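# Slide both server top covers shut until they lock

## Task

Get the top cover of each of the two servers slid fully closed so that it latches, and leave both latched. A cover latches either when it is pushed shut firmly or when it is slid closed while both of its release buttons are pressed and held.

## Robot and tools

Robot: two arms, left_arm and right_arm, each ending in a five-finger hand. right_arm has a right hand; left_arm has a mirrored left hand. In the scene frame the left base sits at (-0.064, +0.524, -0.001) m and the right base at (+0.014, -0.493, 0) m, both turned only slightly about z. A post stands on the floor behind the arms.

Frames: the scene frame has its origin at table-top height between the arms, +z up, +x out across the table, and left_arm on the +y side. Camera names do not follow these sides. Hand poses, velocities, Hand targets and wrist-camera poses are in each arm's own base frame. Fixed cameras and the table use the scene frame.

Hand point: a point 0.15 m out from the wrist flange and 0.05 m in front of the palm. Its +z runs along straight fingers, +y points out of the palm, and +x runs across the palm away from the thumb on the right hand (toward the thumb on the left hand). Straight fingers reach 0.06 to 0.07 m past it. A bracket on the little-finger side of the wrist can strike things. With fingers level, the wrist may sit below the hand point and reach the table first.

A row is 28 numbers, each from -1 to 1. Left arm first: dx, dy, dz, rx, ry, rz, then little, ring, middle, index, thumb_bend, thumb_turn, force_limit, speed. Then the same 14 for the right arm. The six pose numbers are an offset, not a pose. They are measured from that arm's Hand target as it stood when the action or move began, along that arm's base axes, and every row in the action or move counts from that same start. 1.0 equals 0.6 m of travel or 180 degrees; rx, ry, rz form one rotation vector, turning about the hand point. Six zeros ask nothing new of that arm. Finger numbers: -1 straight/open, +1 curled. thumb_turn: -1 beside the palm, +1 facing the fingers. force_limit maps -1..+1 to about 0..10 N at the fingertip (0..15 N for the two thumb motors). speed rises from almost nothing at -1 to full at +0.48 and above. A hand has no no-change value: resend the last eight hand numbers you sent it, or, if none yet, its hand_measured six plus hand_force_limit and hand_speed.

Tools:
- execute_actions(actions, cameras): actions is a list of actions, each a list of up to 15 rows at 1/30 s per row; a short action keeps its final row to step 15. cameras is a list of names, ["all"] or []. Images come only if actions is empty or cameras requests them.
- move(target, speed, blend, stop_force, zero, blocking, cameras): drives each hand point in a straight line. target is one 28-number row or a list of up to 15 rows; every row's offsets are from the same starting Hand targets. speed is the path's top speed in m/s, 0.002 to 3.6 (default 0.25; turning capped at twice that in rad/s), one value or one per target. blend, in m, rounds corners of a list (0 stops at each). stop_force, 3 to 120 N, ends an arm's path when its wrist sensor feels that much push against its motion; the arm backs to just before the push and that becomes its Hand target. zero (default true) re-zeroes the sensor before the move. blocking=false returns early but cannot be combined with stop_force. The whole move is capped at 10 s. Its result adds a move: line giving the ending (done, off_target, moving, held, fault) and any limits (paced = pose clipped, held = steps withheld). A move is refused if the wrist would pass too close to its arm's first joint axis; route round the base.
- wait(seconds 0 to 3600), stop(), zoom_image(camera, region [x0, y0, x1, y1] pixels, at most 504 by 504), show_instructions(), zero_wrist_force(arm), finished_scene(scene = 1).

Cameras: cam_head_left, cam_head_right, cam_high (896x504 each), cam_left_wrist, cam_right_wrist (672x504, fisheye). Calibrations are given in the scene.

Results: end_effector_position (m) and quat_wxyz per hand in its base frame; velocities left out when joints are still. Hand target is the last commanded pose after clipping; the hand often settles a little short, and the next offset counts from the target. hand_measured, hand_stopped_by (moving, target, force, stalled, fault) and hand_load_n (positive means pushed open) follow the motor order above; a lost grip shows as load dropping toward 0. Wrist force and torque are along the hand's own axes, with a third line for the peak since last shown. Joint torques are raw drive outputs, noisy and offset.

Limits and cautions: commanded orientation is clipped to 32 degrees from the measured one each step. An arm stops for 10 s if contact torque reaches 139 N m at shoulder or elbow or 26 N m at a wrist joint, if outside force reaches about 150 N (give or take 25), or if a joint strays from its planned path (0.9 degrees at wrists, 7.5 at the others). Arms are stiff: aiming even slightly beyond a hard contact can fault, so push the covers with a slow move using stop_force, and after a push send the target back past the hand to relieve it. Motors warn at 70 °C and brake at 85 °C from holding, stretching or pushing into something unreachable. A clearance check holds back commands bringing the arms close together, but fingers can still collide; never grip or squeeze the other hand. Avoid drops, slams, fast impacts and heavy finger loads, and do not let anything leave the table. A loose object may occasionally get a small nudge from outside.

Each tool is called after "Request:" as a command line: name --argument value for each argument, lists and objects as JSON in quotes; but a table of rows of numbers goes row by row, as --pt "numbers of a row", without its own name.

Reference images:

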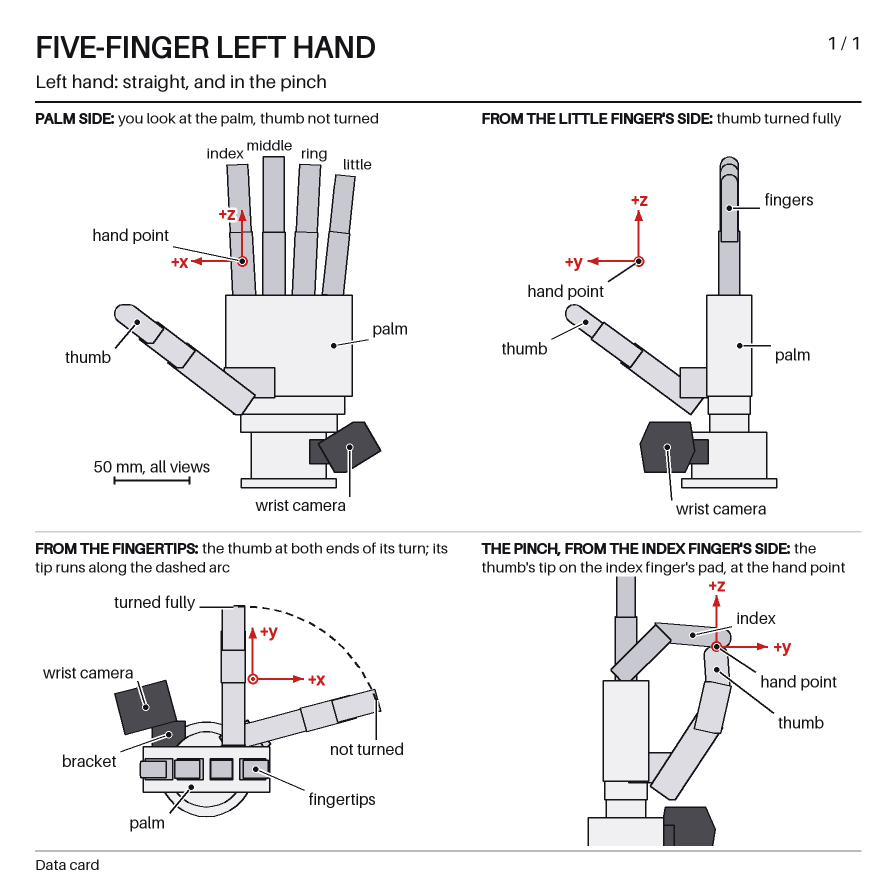

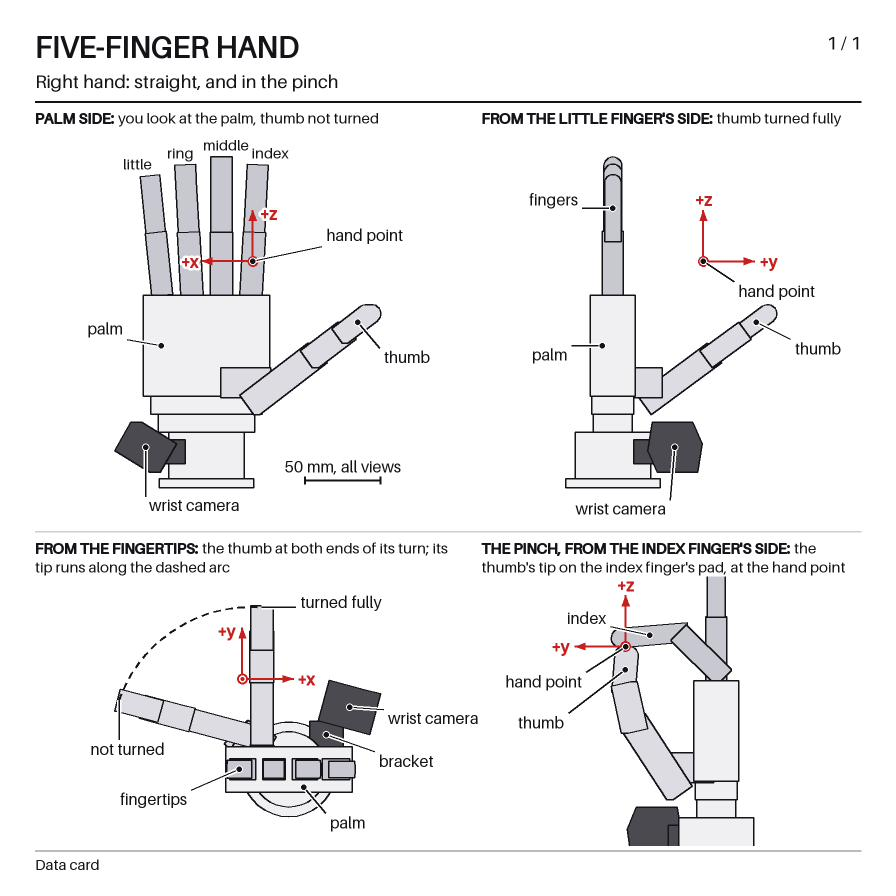

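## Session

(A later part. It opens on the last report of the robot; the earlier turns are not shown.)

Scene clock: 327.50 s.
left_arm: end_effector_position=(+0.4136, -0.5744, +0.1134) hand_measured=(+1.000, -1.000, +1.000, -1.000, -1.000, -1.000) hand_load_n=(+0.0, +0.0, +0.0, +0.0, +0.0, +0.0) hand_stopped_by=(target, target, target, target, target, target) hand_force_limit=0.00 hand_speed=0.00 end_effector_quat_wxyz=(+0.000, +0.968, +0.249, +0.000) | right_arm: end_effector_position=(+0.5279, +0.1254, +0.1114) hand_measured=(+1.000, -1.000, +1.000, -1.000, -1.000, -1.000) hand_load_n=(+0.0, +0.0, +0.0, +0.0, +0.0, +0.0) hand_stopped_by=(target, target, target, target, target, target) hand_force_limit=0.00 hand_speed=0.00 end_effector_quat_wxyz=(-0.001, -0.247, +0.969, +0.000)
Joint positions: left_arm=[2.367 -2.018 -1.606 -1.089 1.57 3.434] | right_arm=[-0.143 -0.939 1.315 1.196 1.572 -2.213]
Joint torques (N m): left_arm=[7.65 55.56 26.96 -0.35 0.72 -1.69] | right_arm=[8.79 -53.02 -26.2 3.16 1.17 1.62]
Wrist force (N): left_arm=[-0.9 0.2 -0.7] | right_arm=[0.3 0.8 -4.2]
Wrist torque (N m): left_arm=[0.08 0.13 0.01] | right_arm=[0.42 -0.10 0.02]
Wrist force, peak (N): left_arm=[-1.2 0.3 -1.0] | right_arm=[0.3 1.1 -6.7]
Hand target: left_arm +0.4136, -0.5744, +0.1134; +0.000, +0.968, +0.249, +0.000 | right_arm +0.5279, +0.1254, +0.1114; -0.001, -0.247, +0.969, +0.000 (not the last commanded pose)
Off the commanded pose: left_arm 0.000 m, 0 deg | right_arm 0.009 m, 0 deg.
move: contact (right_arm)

Request:
move --target '[0,0,0,0,0,0,1,-1,1,-1,-1,-1,0,0.0, 0,0,0.0037,0,0,0,1,-1,1,-1,-1,-1,0,0.0]' --speed 0.02

Request:
move --target '[0.0361,-0.0657,0,0,0,0,1,-1,1,-1,-1,-1,0,0.0, -0.0290,0.0506,0,0,0,0,1,-1,1,-1,-1,-1,0,0.0]' --speed 0.01 --stop_force 3 --cameras '["all"]'

Scene clock: 330.80 s.
left_arm: end_effector_position=(+0.4136, -0.5744, +0.1134) hand_measured=(+1.000, -1.000, +1.000, -1.000, -1.000, -1.000) hand_load_n=(+0.0, +0.0, +0.0, +0.0, +0.0, +0.0) hand_stopped_by=(target, target, target, target, target, target) hand_force_limit=0.00 hand_speed=0.00 end_effector_quat_wxyz=(+0.000, +0.968, +0.249, +0.000) | right_arm: end_effector_position=(+0.5279, +0.1254, +0.1136) hand_measured=(+1.000, -1.000, +1.000, -1.000, -1.000, -1.000) hand_load_n=(+0.0, +0.0, +0.0, +0.0, +0.0, +0.0) hand_stopped_by=(target, target, target, target, target, target) hand_force_limit=0.00 hand_speed=0.00 end_effector_quat_wxyz=(-0.001, -0.247, +0.969, +0.000)
Joint positions: left_arm=[2.367 -2.018 -1.606 -1.089 1.57 3.434] | right_arm=[-0.143 -0.941 1.312 1.201 1.572 -2.213]
Joint torques (N m): left_arm=[7.42 54.67 27.75 -0.26 0.56 -1.81] | right_arm=[8.37 -54.68 -27.68 3.73 1.02 1.14]
Wrist force (N): left_arm=[-0.8 0.0 -0.6] | right_arm=[0.9 1.0 0.5]
Wrist torque (N m): left_arm=[0.04 0.12 0.02] | right_arm=[0.12 -0.17 0.05]
Wrist force, peak (N): left_arm=[-1.1 0.6 -0.9] | right_arm=[0.3 0.9 -4.6]
Hand target: left_arm +0.4136, -0.5744, +0.1134; +0.000, +0.968, +0.249, +0.000 | right_arm +0.5279, +0.1254, +0.1136; -0.001, -0.247, +0.969, +0.000
Off the commanded pose: left_arm 0.000 m, 0 deg | right_arm 0.000 m, 0 deg.
move: done

Scene clock: 334.60 s.
left_arm: end_effector_position=(+0.4248, -0.5948, +0.1134) hand_measured=(+1.000, -1.000, +1.000, -1.000, -1.000, -1.000) hand_load_n=(+0.0, +0.0, +0.5, +0.0, +0.0, +0.0) hand_stopped_by=(target, target, target, target, target, target) hand_force_limit=0.00 hand_speed=0.00 end_effector_quat_wxyz=(+0.000, +0.968, +0.249, +0.000) | right_arm: end_effector_position=(+0.5178, +0.1430, +0.1136) hand_measured=(+1.000, -1.000, +1.000, -1.000, -1.000, -1.000) hand_load_n=(+0.0, +0.0, +0.0, +0.0, +0.0, +0.0) hand_stopped_by=(target, target, target, target, target, target) hand_force_limit=0.00 hand_speed=0.00 end_effector_quat_wxyz=(-0.001, -0.247, +0.969, +0.000)
Joint positions: left_arm=[2.357 -2.068 -1.529 -1.117 1.57 3.423] | right_arm=[-0.112 -0.959 1.342 1.189 1.572 -2.181]
Joint torques (N m): left_arm=[7.66 58.08 14.92 5.31 -1.21 1.74] | right_arm=[-10.93 -29.28 -26.57 3.25 -1.71 -1.65]
Wrist force (N): left_arm=[-1.0 -0.4 -0.7] | right_arm=[1.1 -0.1 0.8]
Wrist torque (N m): left_arm=[0.19 0.12 0.10] | right_arm=[0.15 -0.16 0.05]
Wrist force, peak (N): left_arm=[-0.9 -5.0 -1.9] | right_arm=[1.7 -5.2 0.2]
Hand target: left_arm +0.4248, -0.5948, +0.1134; +0.000, +0.968, +0.249, +0.000 (not the last commanded pose) | right_arm +0.5178, +0.1430, +0.1136; -0.001, -0.247, +0.969, +0.000 (not the last commanded pose)
Off the commanded pose: left_arm 0.022 m, 0 deg | right_arm 0.015 m, 0 deg.
move: contact (left_arm, right_arm)
cam_left_wrist: T_world_to_cam=[[-0.26061, 0.96512, 0.02495, 0.67753], [0.801, 0.20172, 0.56365, -0.29013], [0.53896, 0.16688, -0.82564, 0.08051]] pos_world=[0.36558, -0.60881, 0.2131]
cam_right_wrist: T_world_to_cam=[[-0.69865, 0.71378, -0.04915, 0.27081], [0.61088, 0.63087, 0.47837, -0.45412], [0.37245, 0.30419, -0.87678, -0.023]] pos_world=[0.47518, 0.10019, 0.21038]

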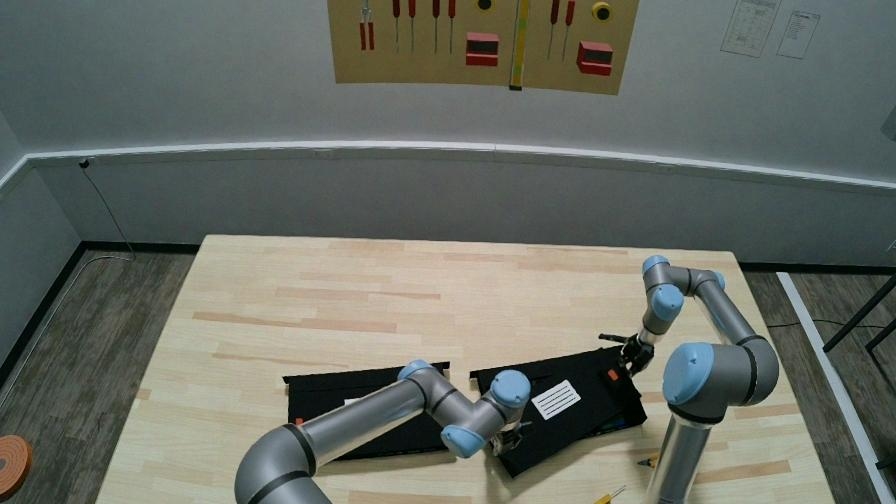

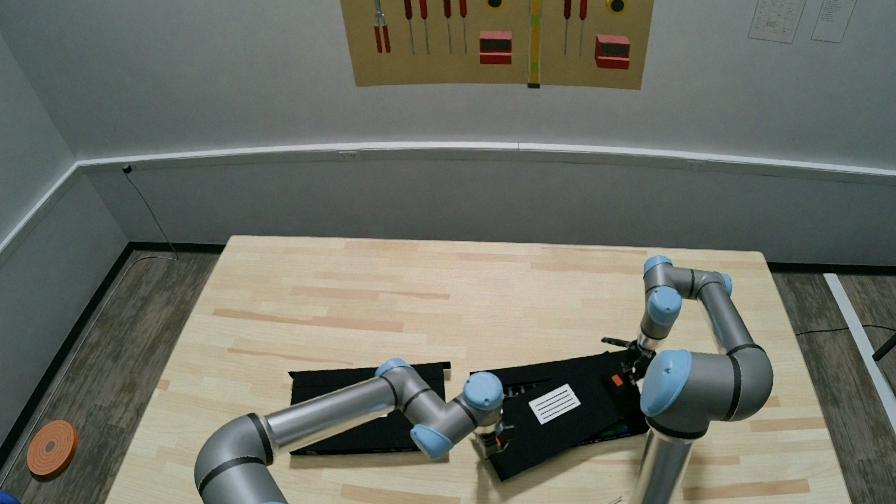

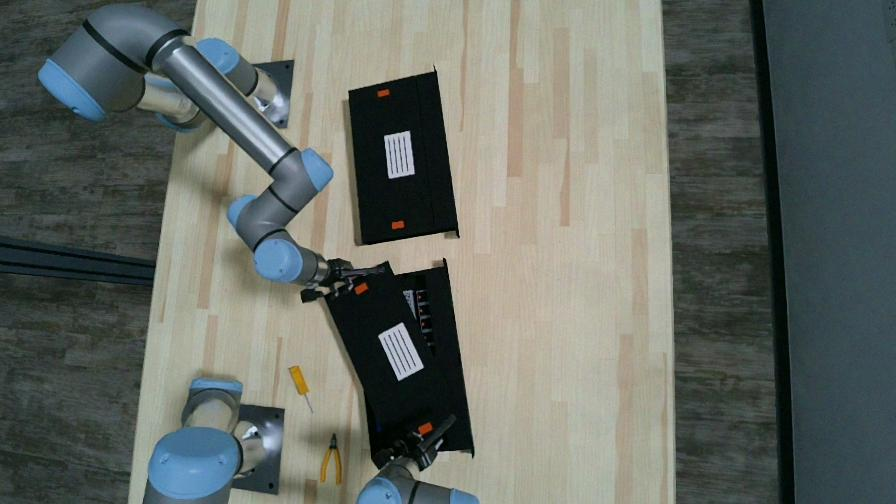

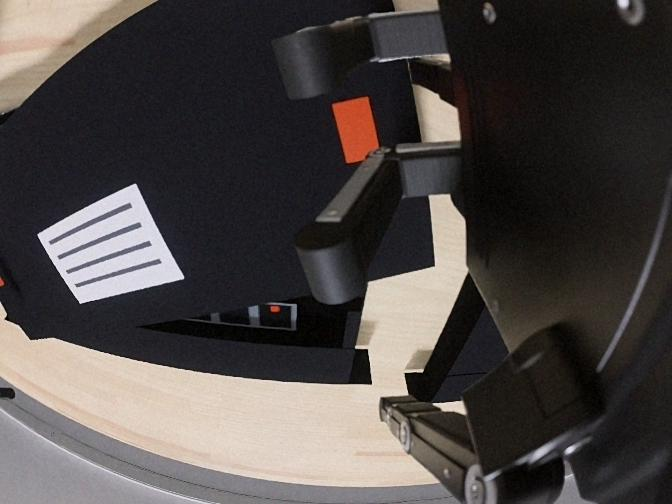

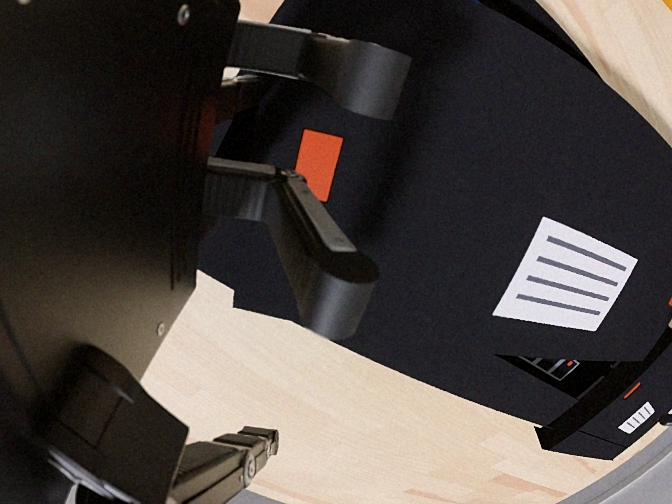

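Request:
move --target '[0.0120,-0.0219,0,0,0,0,1,-1,1,-1,-1,-1,0,0.0, -0.0124,0.0217,0,0,0,0,1,-1,1,-1,-1,-1,0,0.0]' --speed 0.004 --stop_force 12 --cameras '["cam_left_wrist","cam_right_wrist"]'

Scene clock: 339.73 s.
left_arm: end_effector_position=(+0.4252, -0.5953, +0.1135) hand_measured=(+1.000, -1.000, +1.000, -1.000, -1.000, -1.000) hand_load_n=(+0.0, +0.5, +0.0, +0.5, +0.0, +0.0) hand_stopped_by=(target, target, target, target, target, target) hand_force_limit=0.00 hand_speed=0.00 end_effector_quat_wxyz=(+0.000, +0.968, +0.249, +0.000) | right_arm: end_effector_position=(+0.5175, +0.1435, +0.1136) hand_measured=(+1.000, -1.000, +1.000, -1.000, -1.000, -1.000) hand_load_n=(+0.0, +0.5, +0.5, +0.0, +0.0, +0.0) hand_stopped_by=(target, target, target, target, target, target) hand_force_limit=0.00 hand_speed=0.00 end_effector_quat_wxyz=(-0.001, -0.247, +0.969, +0.000)
Joint positions: left_arm=[2.357 -2.069 -1.526 -1.118 1.57 3.423] | right_arm=[-0.111 -0.96 1.343 1.188 1.572 -2.18]
Joint torques (N m): left_arm=[7.87 56.52 18.18 7.73 -1.48 1.98] | right_arm=[-5.87 -27.98 -23.54 4.52 -1.83 -1.52]
Wrist force (N): left_arm=[-2.1 -11.8 -4.2] | right_arm=[1.5 -11.7 -1.9]
Wrist torque (N m): left_arm=[0.57 -0.01 0.13] | right_arm=[0.43 -0.03 -0.47]
Wrist force, peak (N): left_arm=[-3.0 -15.9 -6.3] | right_arm=[1.5 -15.6 -2.6]
Hand target: left_arm +0.4252, -0.5953, +0.1135; +0.000, +0.968, +0.249, +0.000 (not the last commanded pose) | right_arm +0.5175, +0.1435, +0.1136; -0.001, -0.247, +0.969, +0.000 (not the last commanded pose)
Off the commanded pose: left_arm 0.014 m, 0 deg | right_arm 0.014 m, 0 deg.
move: contact (left_arm, right_arm)
cam_left_wrist: T_world_to_cam=[[-0.26057, 0.96513, 0.02483, 0.67813], [0.80096, 0.20174, 0.5637, -0.29039], [0.53904, 0.16678, -0.82561, 0.08036]] pos_world=[0.36598, -0.60931, 0.2132]
cam_right_wrist: T_world_to_cam=[[-0.69851, 0.71391, -0.0492, 0.2701], [0.61098, 0.63077, 0.47837, -0.45431], [0.37255, 0.30408, -0.87678, -0.02319]] pos_world=[0.47488, 0.10079, 0.21028]

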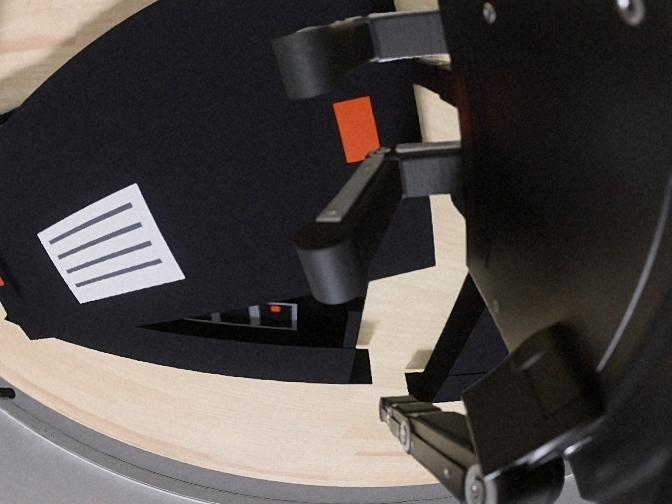

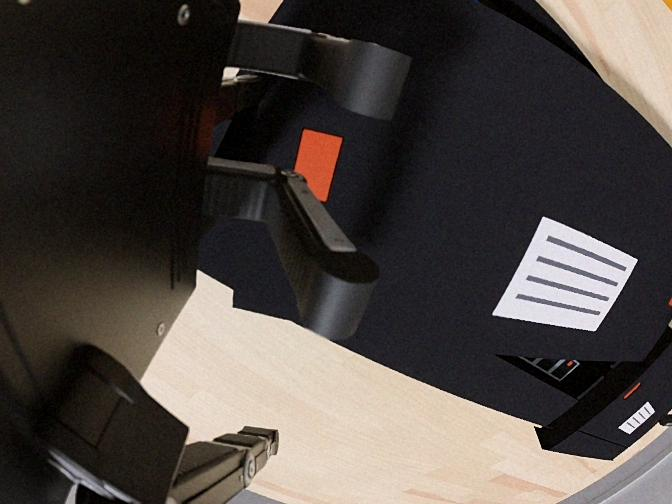

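Request:
move --target '[0,0,0.01,0,0,0,1,-1,1,-1,-1,-1,0,0.0, 0,0,0.01,0,0,0,1,-1,1,-1,-1,-1,0,0.0]' --speed 0.01 --cameras '["cam_left_wrist","cam_right_wrist"]'

Scene clock: 342.37 s.
left_arm: end_effector_position=(+0.4252, -0.5953, +0.1194) hand_measured=(+1.000, -1.000, +1.000, -1.000, -1.000, -1.000) hand_load_n=(+0.0, +0.0, +0.0, +0.0, +0.0, +0.0) hand_stopped_by=(target, target, target, target, target, target) hand_force_limit=0.00 hand_speed=0.00 end_effector_quat_wxyz=(+0.000, +0.968, +0.249, +0.000) | right_arm: end_effector_position=(+0.5175, +0.1435, +0.1195) hand_measured=(+1.000, -1.000, +1.000, -1.000, -1.000, -1.000) hand_load_n=(+0.0, +0.0, +0.0, +0.0, +0.0, +0.0) hand_stopped_by=(target, target, target, target, target, target) hand_force_limit=0.00 hand_speed=0.00 end_effector_quat_wxyz=(-0.001, -0.247, +0.969, +0.000)
Joint positions: left_arm=[2.357 -2.063 -1.519 -1.131 1.57 3.423] | right_arm=[-0.111 -0.965 1.336 1.201 1.572 -2.18]
Joint torques (N m): left_arm=[7.63 57.51 27.21 -0.39 -1.54 1.38] | right_arm=[-7.02 -54.85 -26.32 4.16 -2.1 -1.76]
Wrist force (N): left_arm=[-0.6 1.1 -0.4] | right_arm=[0.4 -2.4 2.4]
Wrist torque (N m): left_arm=[0.26 0.06 0.10] | right_arm=[0.11 -0.18 -0.10]
Wrist force, peak (N): left_arm=[-2.3 -11.9 -4.3] | right_arm=[1.6 -11.8 -2.2]
Hand target: left_arm +0.4252, -0.5953, +0.1195; +0.000, +0.968, +0.249, +0.000 | right_arm +0.5175, +0.1435, +0.1196; -0.001, -0.247, +0.969, +0.000
Off the commanded pose: left_arm 0.000 m, 0 deg | right_arm 0.000 m, 0 deg.
move: done
cam_left_wrist: T_world_to_cam=[[-0.26057, 0.96513, 0.02483, 0.67799], [0.80096, 0.20174, 0.5637, -0.29372], [0.53904, 0.16678, -0.82561, 0.08523]] pos_world=[0.36598, -0.60931, 0.2191]
cam_right_wrist: T_world_to_cam=[[-0.69851, 0.71391, -0.0492, 0.27039], [0.61098, 0.63077, 0.47837, -0.45713], [0.37255, 0.30408, -0.87678, -0.01802]] pos_world=[0.47488, 0.10079, 0.21618]

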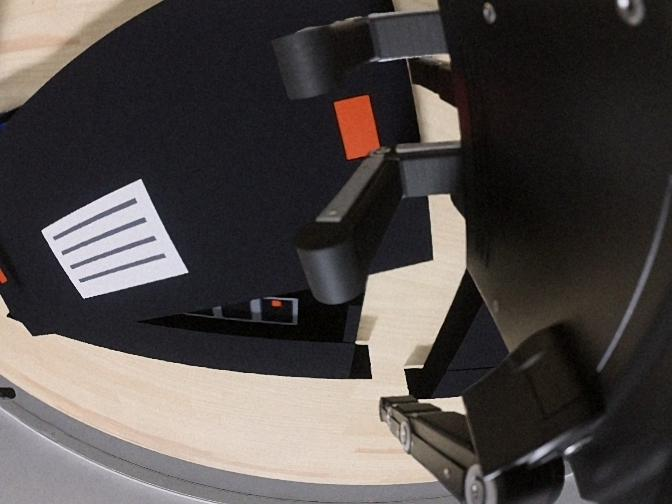

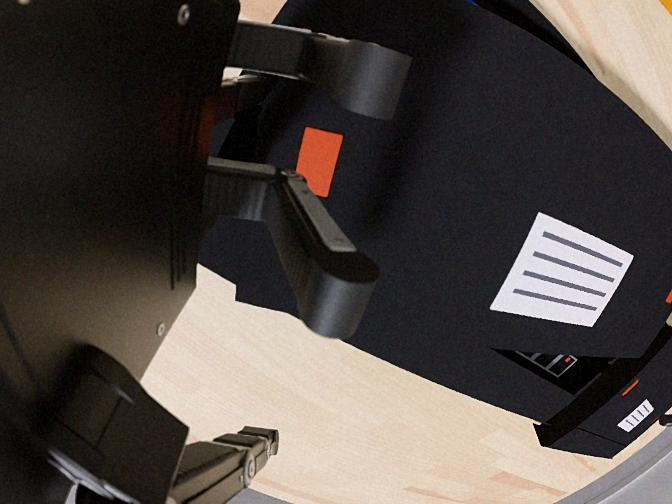

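Request:
move --pt "-0.0040 0.0073 0 0 0 0 1 -1 1 -1 -1 -1 0 0.0 0.0041 -0.0072 0 0 0 0 1 -1 1 -1 -1 -1 0 0.0" --pt "-0.0040 0.0073 -0.0375 0 0 0 1 -1 1 -1 -1 -1 0 0.0 0.0041 -0.0072 -0.0117 0 0 0 1 -1 1 -1 -1 -1 0 0.0" --speed 0.03

Request:
move --target '[0.0160,-0.0292,0,0,0,0,1,-1,1,-1,-1,-1,0,0.0, -0.0165,0.0289,0,0,0,0,1,-1,1,-1,-1,-1,0,0.0]' --speed 0.004 --stop_force 30 --cameras '["cam_left_wrist","cam_right_wrist"]'

Scene clock: 365.03 s.
left_arm: end_effector_position=(+0.4228, -0.5909, +0.0971) hand_measured=(+1.000, -1.000, +1.000, -1.000, -1.000, -1.000) hand_load_n=(+0.0, +0.0, +0.0, +0.0, +0.0, +0.0) hand_stopped_by=(target, target, target, target, target, target) hand_force_limit=0.00 hand_speed=0.00 end_effector_quat_wxyz=(+0.000, +0.968, +0.249, +0.000) | right_arm: end_effector_position=(+0.5200, +0.1392, +0.1126) hand_measured=(+1.000, -1.000, +1.000, -1.000, -1.000, -1.000) hand_load_n=(+0.0, +0.0, +0.0, +0.0, +0.0, +0.0) hand_stopped_by=(target, target, target, target, target, target) hand_force_limit=0.00 hand_speed=0.00 end_effector_quat_wxyz=(-0.001, -0.247, +0.969, +0.000)
Joint positions: left_arm=[2.359 -2.076 -1.562 -1.075 1.57 3.426] | right_arm=[-0.119 -0.954 1.337 1.189 1.572 -2.188]
Joint torques (N m): left_arm=[7.86 28.81 13.51 4.84 -0.66 1.74] | right_arm=[-12.05 -29.6 -5.54 1.32 0.91 -1.7]
Wrist force (N): left_arm=[-0.6 1.0 -0.6] | right_arm=[0.5 1.1 0.3]
Wrist torque (N m): left_arm=[0.23 0.06 0.01] | right_arm=[0.16 -0.09 0.11]
Wrist force, peak (N): left_arm=[-0.8 1.3 -0.7] | right_arm=[0.0 -2.5 2.6]
Hand target: left_arm +0.4228, -0.5909, +0.0970; +0.000, +0.968, +0.249, +0.000 | right_arm +0.5200, +0.1392, +0.1125; -0.001, -0.247, +0.969, +0.000
Off the commanded pose: left_arm 0.000 m, 0 deg | right_arm 0.000 m, 0 deg.
move: done

Scene clock: 367.73 s.
left_arm: end_effector_position=(+0.4252, -0.5953, +0.0970) hand_measured=(+1.000, -1.000, +1.000, -1.000, -1.000, -1.000) hand_load_n=(+0.0, +0.5, +0.0, +1.0, +0.0, +0.0) hand_stopped_by=(target, target, target, target, target, target) hand_force_limit=0.00 hand_speed=0.00 end_effector_quat_wxyz=(+0.000, +0.968, +0.249, -0.001) | right_arm: end_effector_position=(+0.5172, +0.1441, +0.1125) hand_measured=(+1.000, -1.000, +1.000, -1.000, -1.000, -1.000) hand_load_n=(+0.0, +1.5, +0.0, +0.0, +0.0, +0.0) hand_stopped_by=(target, target, target, target, target, target) hand_force_limit=0.00 hand_speed=0.00 end_effector_quat_wxyz=(-0.001, -0.246, +0.969, -0.001)
Joint positions: left_arm=[2.357 -2.087 -1.545 -1.081 1.57 3.423] | right_arm=[-0.11 -0.959 1.346 1.185 1.572 -2.179]
Joint torques (N m): left_arm=[6.18 51.83 19.82 9.69 -2.55 2.01] | right_arm=[0.22 -26.59 -19.94 7.2 -5.66 -1.2]
Wrist force (N): left_arm=[0.2 -25.6 -12.1] | right_arm=[1.7 -28.3 -0.7]
Wrist torque (N m): left_arm=[1.16 -0.11 0.45] | right_arm=[0.74 -0.09 -1.22]
Wrist force, peak (N): left_arm=[-0.7 -31.9 -14.0] | right_arm=[1.8 -31.7 -1.7]
Hand target: left_arm +0.4252, -0.5953, +0.0970; +0.000, +0.968, +0.249, -0.001 (not the last commanded pose) | right_arm +0.5172, +0.1441, +0.1125; -0.001, -0.246, +0.969, -0.001 (not the last commanded pose)
Off the commanded pose: left_arm 0.015 m, 0 deg | right_arm 0.014 m, 0 deg.
move: contact (left_arm, right_arm)
cam_left_wrist: T_world_to_cam=[[-0.2606, 0.96512, 0.02511, 0.67849], [0.80106, 0.20164, 0.5636, -0.28117], [0.53888, 0.16699, -0.82567, 0.06693]] pos_world=[0.36598, -0.60931, 0.1967]
cam_right_wrist: T_world_to_cam=[[-0.69845, 0.71395, -0.04949, 0.26951], [0.61093, 0.63082, 0.47836, -0.45394], [0.37274, 0.30388, -0.87677, -0.02418]] pos_world=[0.47458, 0.10129, 0.20928]

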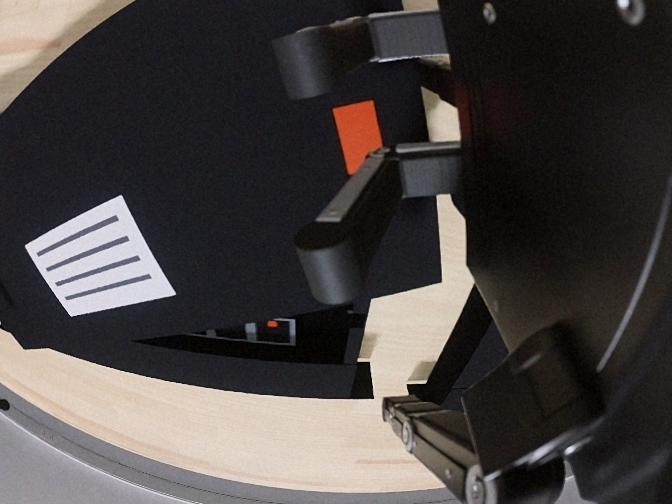

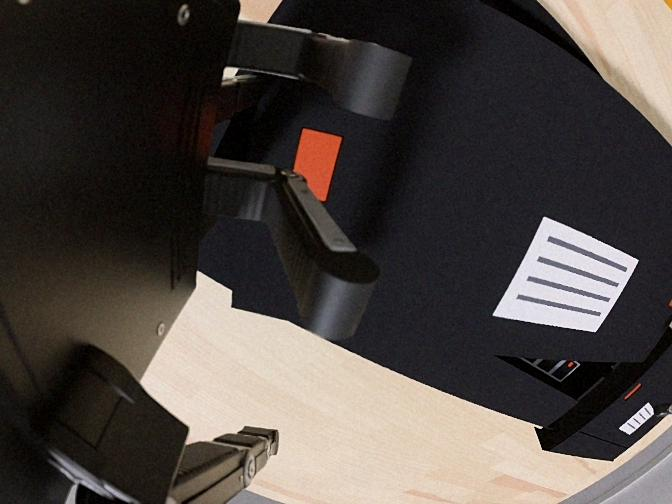

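Request:
move --target '[0,0,0.008,0,0,0,1,-1,1,-1,-1,-1,0,0.0, 0,0,0.008,0,0,0,1,-1,1,-1,-1,-1,0,0.0]' --speed 0.01 --cameras '["cam_left_wrist","cam_right_wrist"]'

Scene clock: 369.93 s.
left_arm: end_effector_position=(+0.4252, -0.5953, +0.1017) hand_measured=(+1.000, -1.000, +1.000, -1.000, -1.000, -1.000) hand_load_n=(+0.0, +0.5, +0.0, +1.0, +0.0, +0.0) hand_stopped_by=(target, target, target, target, target, target) hand_force_limit=0.00 hand_speed=0.00 end_effector_quat_wxyz=(+0.000, +0.968, +0.249, -0.001) | right_arm: end_effector_position=(+0.5172, +0.1441, +0.1172) hand_measured=(+1.000, -1.000, +1.000, -1.000, -1.000, -1.000) hand_load_n=(+0.0, +1.5, +0.0, +0.0, +0.0, +0.0) hand_stopped_by=(target, target, target, target, target, target) hand_force_limit=0.00 hand_speed=0.00 end_effector_quat_wxyz=(-0.001, -0.246, +0.969, -0.001)
Joint positions: left_arm=[2.357 -2.082 -1.54 -1.092 1.57 3.423] | right_arm=[-0.11 -0.964 1.34 1.195 1.572 -2.179]
Joint torques (N m): left_arm=[2.86 62.6 37.89 5.85 -3.33 1.94] | right_arm=[1.26 -53.78 -23.9 7.07 -6.17 -1.33]
Wrist force (N): left_arm=[1.5 -24.7 2.7] | right_arm=[2.5 -24.4 3.0]
Wrist torque (N m): left_arm=[0.21 0.11 0.53] | right_arm=[0.37 -0.24 -0.99]
Wrist force, peak (N): left_arm=[0.0 -25.7 -12.2] | right_arm=[1.5 -28.6 -1.2]
Hand target: left_arm +0.4252, -0.5953, +0.1018; +0.000, +0.968, +0.249, -0.001 | right_arm +0.5172, +0.1441, +0.1173; -0.001, -0.246, +0.969, -0.001
Off the commanded pose: left_arm 0.000 m, 0 deg | right_arm 0.000 m, 0 deg.
move: done
cam_left_wrist: T_world_to_cam=[[-0.2606, 0.96512, 0.02511, 0.67837], [0.80106, 0.20164, 0.5636, -0.28382], [0.53888, 0.16699, -0.82567, 0.07081]] pos_world=[0.36598, -0.60931, 0.2014]
cam_right_wrist: T_world_to_cam=[[-0.69845, 0.71395, -0.04949, 0.26974], [0.61093, 0.63082, 0.47836, -0.45619], [0.37274, 0.30388, -0.87677, -0.02006]] pos_world=[0.47458, 0.10129, 0.21398]

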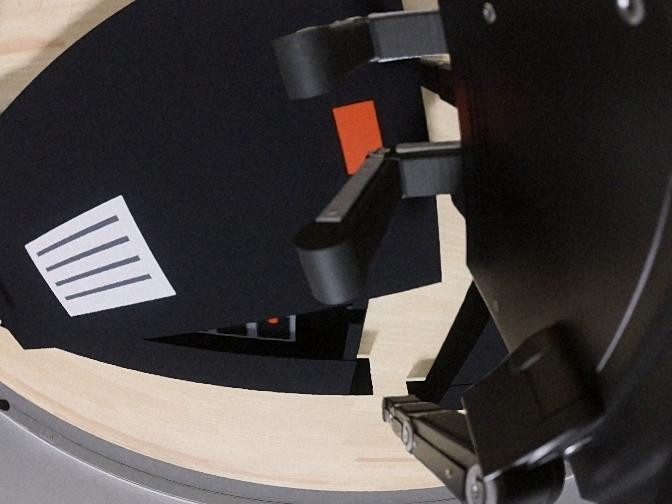

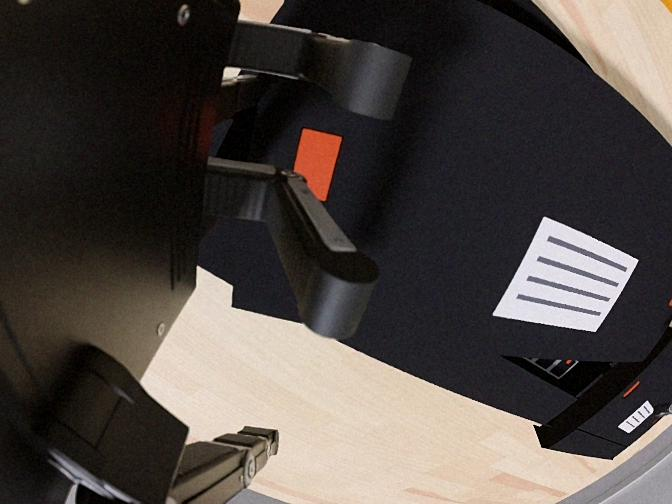

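Request:
move --target '[0,0,0.035,0,0,0,1,-1,1,-1,-1,-1,0,0.0, 0,0,0.035,0,0,0,1,-1,1,-1,-1,-1,0,0.0]' --speed 0.02 --cameras '["all"]'

Scene clock: 372.60 s.
left_arm: end_effector_position=(+0.4252, -0.5953, +0.1227) hand_measured=(+1.000, -1.000, +1.000, -1.000, -1.000, -1.000) hand_load_n=(+0.0, +0.5, +0.0, +1.0, +0.0, +0.0) hand_stopped_by=(target, target, target, target, target, target) hand_force_limit=0.00 hand_speed=0.00 end_effector_quat_wxyz=(+0.000, +0.968, +0.249, -0.001) | right_arm: end_effector_position=(+0.5172, +0.1441, +0.1382) hand_measured=(+1.000, -1.000, +1.000, -1.000, -1.000, -1.000) hand_load_n=(+0.0, +1.0, +0.0, +0.0, +0.0, +0.0) hand_stopped_by=(target, target, target, target, target, target) hand_force_limit=0.00 hand_speed=0.00 end_effector_quat_wxyz=(-0.001, -0.246, +0.969, -0.001)
Joint positions: left_arm=[2.357 -2.06 -1.515 -1.139 1.57 3.423] | right_arm=[-0.11 -0.981 1.312 1.241 1.572 -2.179]
Joint torques (N m): left_arm=[-9.2 60.73 38.76 6.1 -2.43 2.06] | right_arm=[0.38 -54.73 -22.66 6.9 -6.58 -1.08]
Wrist force (N): left_arm=[1.5 -25.3 2.9] | right_arm=[2.5 -24.9 3.6]
Wrist torque (N m): left_arm=[0.20 0.10 0.54] | right_arm=[0.34 -0.25 -1.02]
Wrist force, peak (N): left_arm=[1.5 -25.8 2.8] | right_arm=[2.6 -25.3 3.1]
Hand target: left_arm +0.4252, -0.5953, +0.1228; +0.000, +0.968, +0.249, -0.001 | right_arm +0.5172, +0.1441, +0.1383; -0.001, -0.246, +0.969, -0.001
Off the commanded pose: left_arm 0.000 m, 0 deg | right_arm 0.000 m, 0 deg.
move: done
cam_left_wrist: T_world_to_cam=[[-0.2606, 0.96512, 0.02511, 0.67785], [0.80106, 0.20164, 0.5636, -0.29566], [0.53888, 0.16699, -0.82567, 0.08815]] pos_world=[0.36598, -0.60931, 0.2224]
cam_right_wrist: T_world_to_cam=[[-0.69845, 0.71395, -0.04949, 0.27078], [0.61093, 0.63082, 0.47836, -0.46624], [0.37274, 0.30388, -0.87677, -0.00165]] pos_world=[0.47458, 0.10129, 0.23498]

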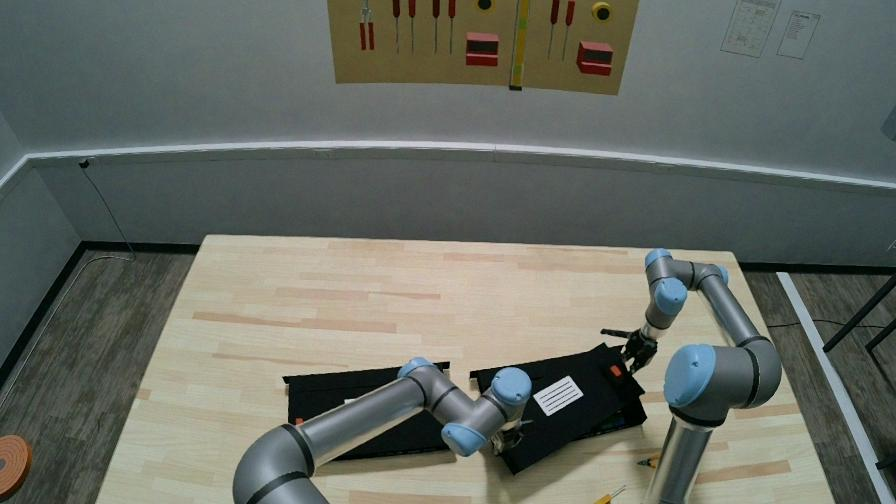

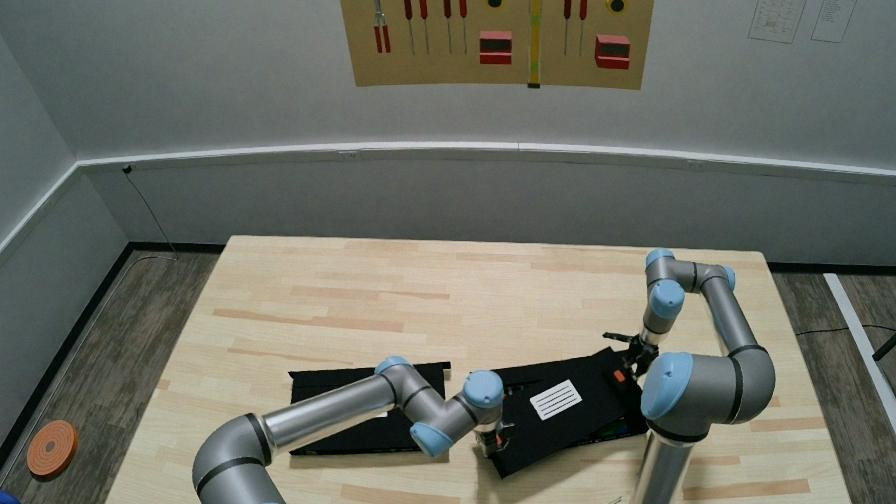

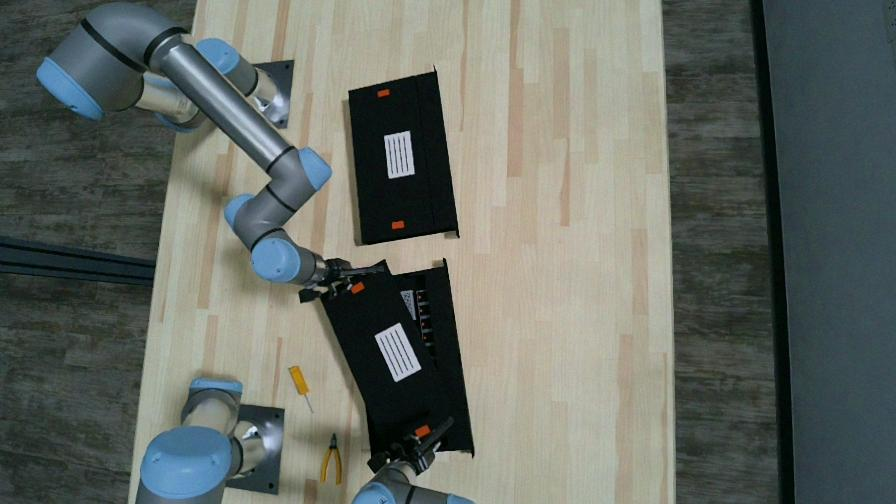

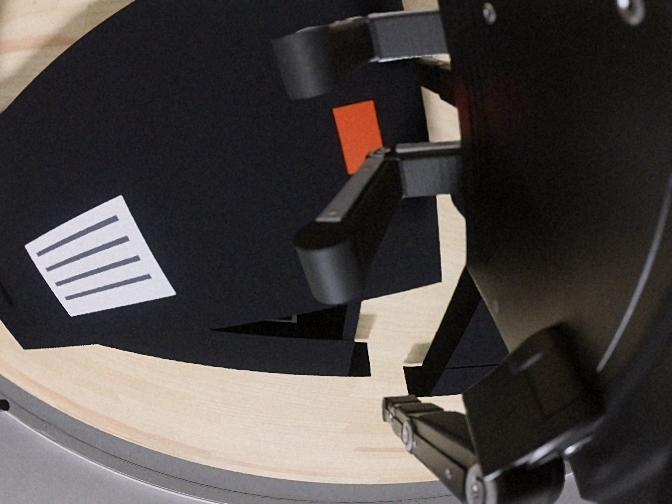

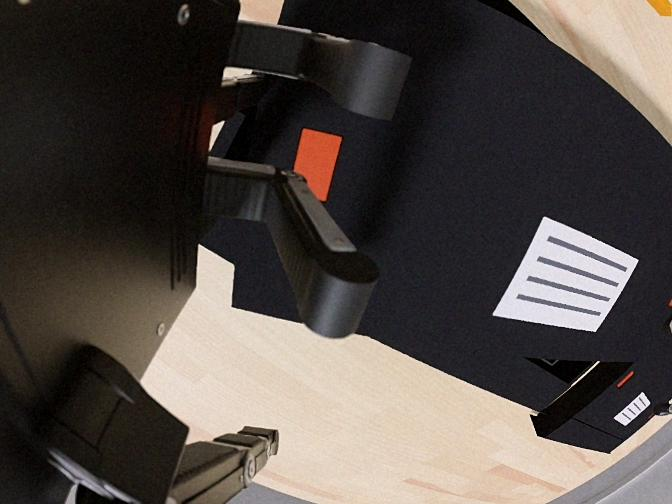

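Request:
zoom_image --camera "cam_high" --region '[385, 245, 485, 345]'

Request:
zoom_image --camera "cam_high" --region '[350, 375, 490, 475]'

Scaled by 5.040 from the camera's image (finer frame: 1280x720).

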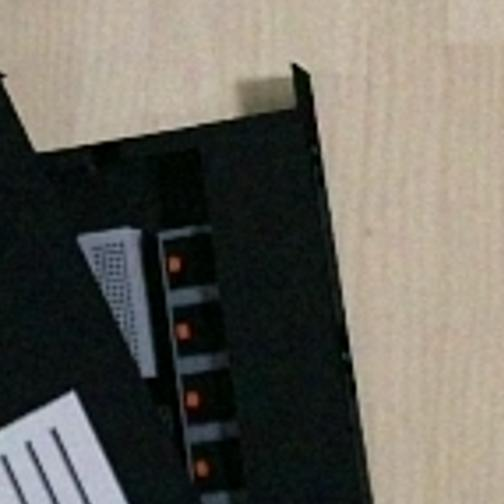

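Scaled by 3.600 from the camera's image (finer frame: 1280x720).

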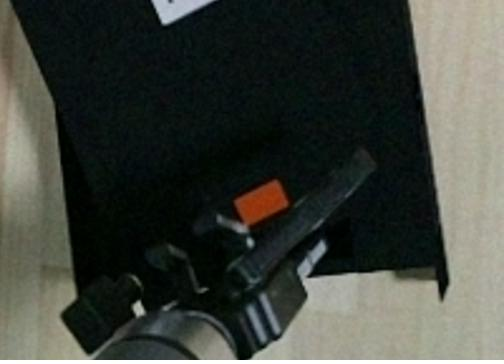

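Request:
move --pt "0.01388 0.00005 0 0 0 -0.01722 1 -1 1 -1 -1 -1 0 0.0 -0.01222 -0.01373 0 0 0 -0.01722 1 -1 1 -1 -1 -1 0 0.0" --speed 0.04

Scene clock: 399.47 s.
left_arm: end_effector_position=(+0.4335, -0.5952, +0.1228) hand_measured=(+1.000, -1.000, +1.000, -1.000, -1.000, -1.000) hand_load_n=(+0.0, +0.5, +0.0, +1.0, +0.0, +0.0) hand_stopped_by=(target, target, target, target, target, target) hand_force_limit=0.00 hand_speed=0.00 end_effector_quat_wxyz=(+0.000, +0.975, +0.223, +0.000) | right_arm: end_effector_position=(+0.5099, +0.1358, +0.1383) hand_measured=(+1.000, -1.000, +1.000, -1.000, -1.000, -1.000) hand_load_n=(+0.0, +1.5, +0.5, +0.0, +0.0, +0.0) hand_stopped_by=(target, target, target, target, target, target) hand_force_limit=0.00 hand_speed=0.00 end_effector_quat_wxyz=(-0.001, -0.220, +0.975, -0.001)
Joint positions: left_arm=[2.371 -2.067 -1.503 -1.143 1.57 3.492] | right_arm=[-0.129 -1.01 1.357 1.224 1.572 -2.144]
Joint torques (N m): left_arm=[4.69 33.08 39.43 6.1 -2.11 2.09] | right_arm=[-0.9 -52.89 -2.27 4.8 -4.87 2.06]
Wrist force (N): left_arm=[1.7 -26.1 2.6] | right_arm=[2.6 -25.8 3.0]
Wrist torque (N m): left_arm=[0.24 0.08 0.46] | right_arm=[0.38 -0.24 -1.08]
Wrist force, peak (N): left_arm=[1.8 -28.6 2.8] | right_arm=[2.7 -28.0 2.9]
Hand target: left_arm +0.4336, -0.5952, +0.1228; +0.000, +0.975, +0.223, -0.001 | right_arm +0.5099, +0.1358, +0.1383; -0.001, -0.220, +0.975, -0.001
Off the commanded pose: left_arm 0.000 m, 0 deg | right_arm 0.000 m, 0 deg.
move: done

Request:
move --pt "0.01412 -0.00072 0 0 0 -0.01722 1 -1 1 -1 -1 -1 0 0.0 -0.01268 -0.01305 0 0 0 -0.01722 1 -1 1 -1 -1 -1 0 0.0" --pt "0.02847 -0.00220 0 0 0 -0.03444 1 -1 1 -1 -1 -1 0 0.0 -0.02576 -0.02542 0 0 0 -0.03444 1 -1 1 -1 -1 -1 0 0.0" --pt "0.04295 -0.00448 0 0 0 -0.05167 1 -1 1 -1 -1 -1 0 0.0 -0.03926 -0.03709 0 0 0 -0.05167 1 -1 1 -1 -1 -1 0 0.0" --pt "0.05755 -0.00758 0 0 0 -0.06889 1 -1 1 -1 -1 -1 0 0.0 -0.05310 -0.04804 0 0 0 -0.06889 1 -1 1 -1 -1 -1 0 0.0" --pt "0.07217 -0.01152 0 0 0 -0.08611 1 -1 1 -1 -1 -1 0 0.0 -0.06730 -0.05824 0 0 0 -0.08611 1 -1 1 -1 -1 -1 0 0.0" --speed 0.04 --cameras '["all"]'

Scene clock: 407.27 s.
left_arm: end_effector_position=(+0.4768, -0.6021, +0.1228) hand_measured=(+1.000, -1.000, +1.000, -1.000, -1.000, -1.000) hand_load_n=(+0.5, +0.0, +0.0, +1.0, -0.5, +0.0) hand_stopped_by=(target, target, target, target, target, target) hand_force_limit=0.00 hand_speed=0.00 end_effector_quat_wxyz=(+0.000, +0.996, +0.090, +0.000) | right_arm: end_effector_position=(+0.4696, +0.1009, +0.1383) hand_measured=(+1.000, -1.000, +1.000, -1.000, -1.000, -1.000) hand_load_n=(+0.0, +1.0, +0.0, +0.0, +0.0, +0.0) hand_stopped_by=(target, target, target, target, target, target) hand_force_limit=0.00 hand_speed=0.00 end_effector_quat_wxyz=(-0.001, -0.087, +0.996, -0.001)
Joint positions: left_arm=[2.434 -2.131 -1.402 -1.181 1.571 3.825] | right_arm=[-0.219 -1.15 1.575 1.147 1.572 -1.963]
Joint torques (N m): left_arm=[-1.57 35.4 38.05 5.14 -3.99 2.26] | right_arm=[-0.06 -47.71 -3.29 3.65 -7.8 1.94]
Wrist force (N): left_arm=[1.9 -28.1 2.6] | right_arm=[2.7 -27.6 3.0]
Wrist torque (N m): left_arm=[0.23 0.07 0.49] | right_arm=[0.43 -0.25 -1.16]
Wrist force, peak (N): left_arm=[2.0 -30.6 3.0] | right_arm=[2.8 -29.6 2.8]
Hand target: left_arm +0.4769, -0.6022, +0.1228; +0.000, +0.996, +0.090, +0.000 | right_arm +0.4695, +0.1009, +0.1383; -0.001, -0.087, +0.996, -0.001
Off the commanded pose: left_arm 0.000 m, 0 deg | right_arm 0.000 m, 0 deg.
move: done
cam_left_wrist: T_world_to_cam=[[0.06072, 0.99784, 0.0251, 0.56446], [0.82355, -0.06429, 0.56359, -0.50649], [0.56398, -0.01355, -0.82568, -0.05908]] pos_world=[0.41617, -0.5966, 0.2225]
cam_right_wrist: T_world_to_cam=[[-0.43448, 0.89932, -0.04953, 0.12562], [0.78011, 0.40323, 0.47836, -0.46641], [0.45017, 0.1692, -0.87677, 0.00656]] pos_world=[0.41548, 0.07399, 0.23508]

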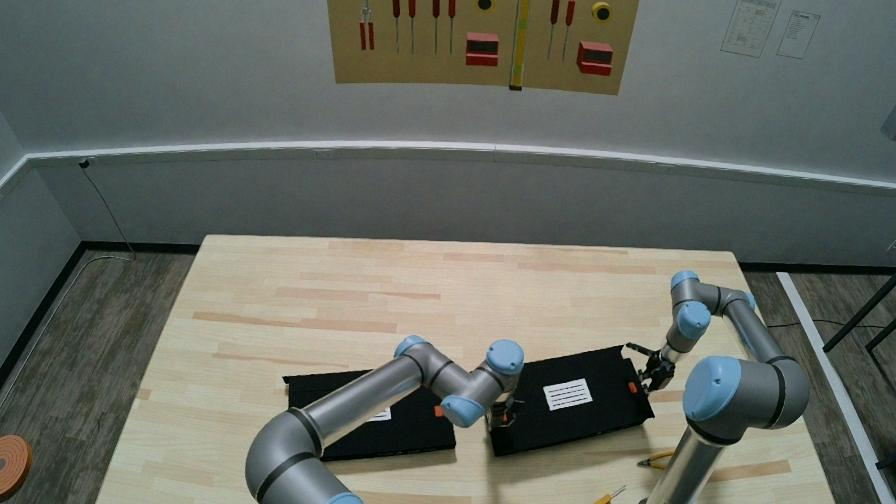

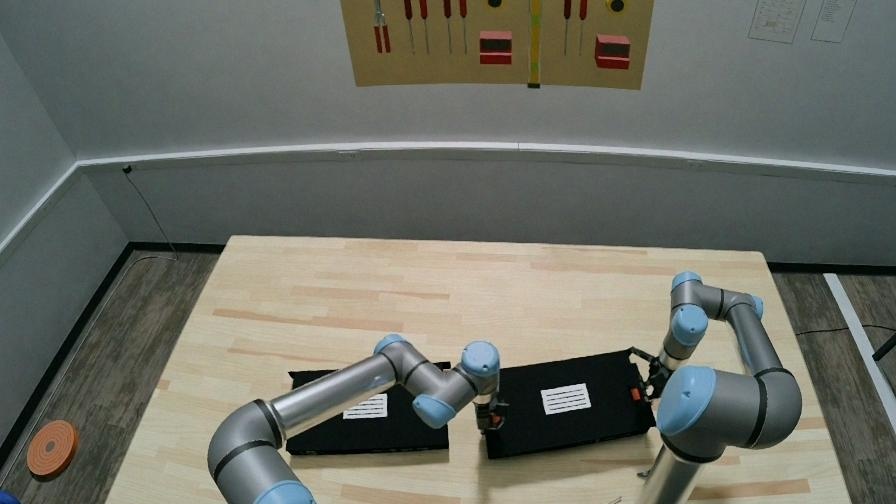

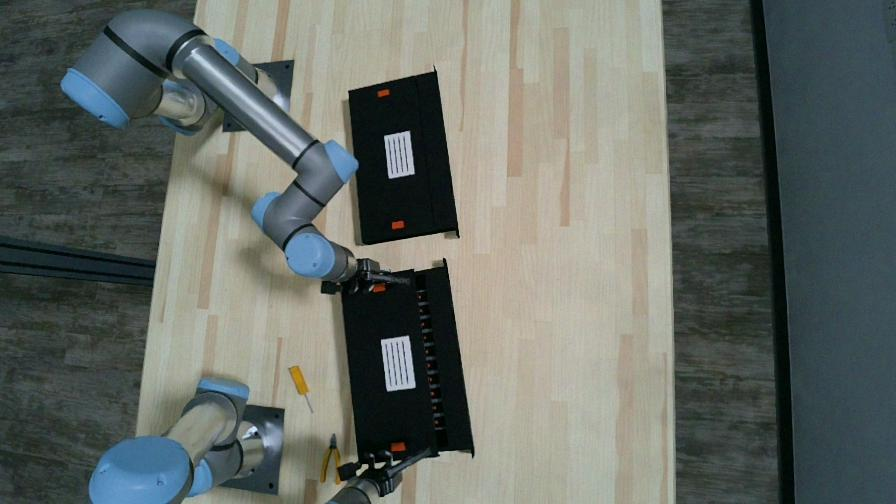

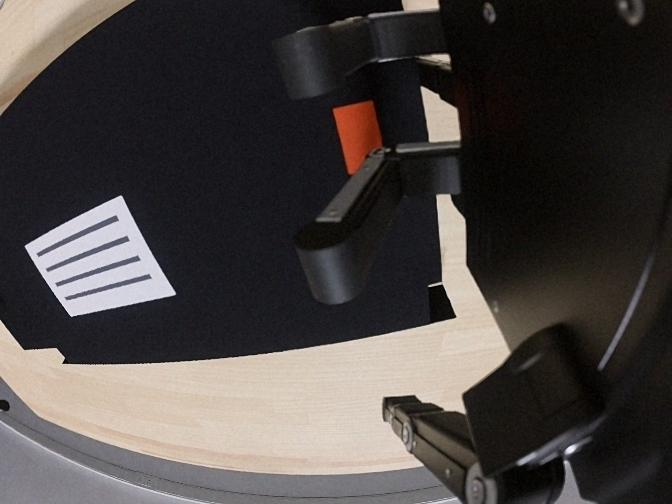

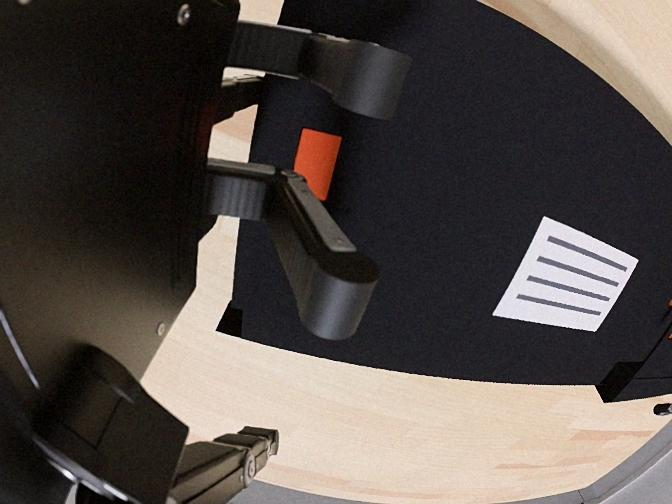

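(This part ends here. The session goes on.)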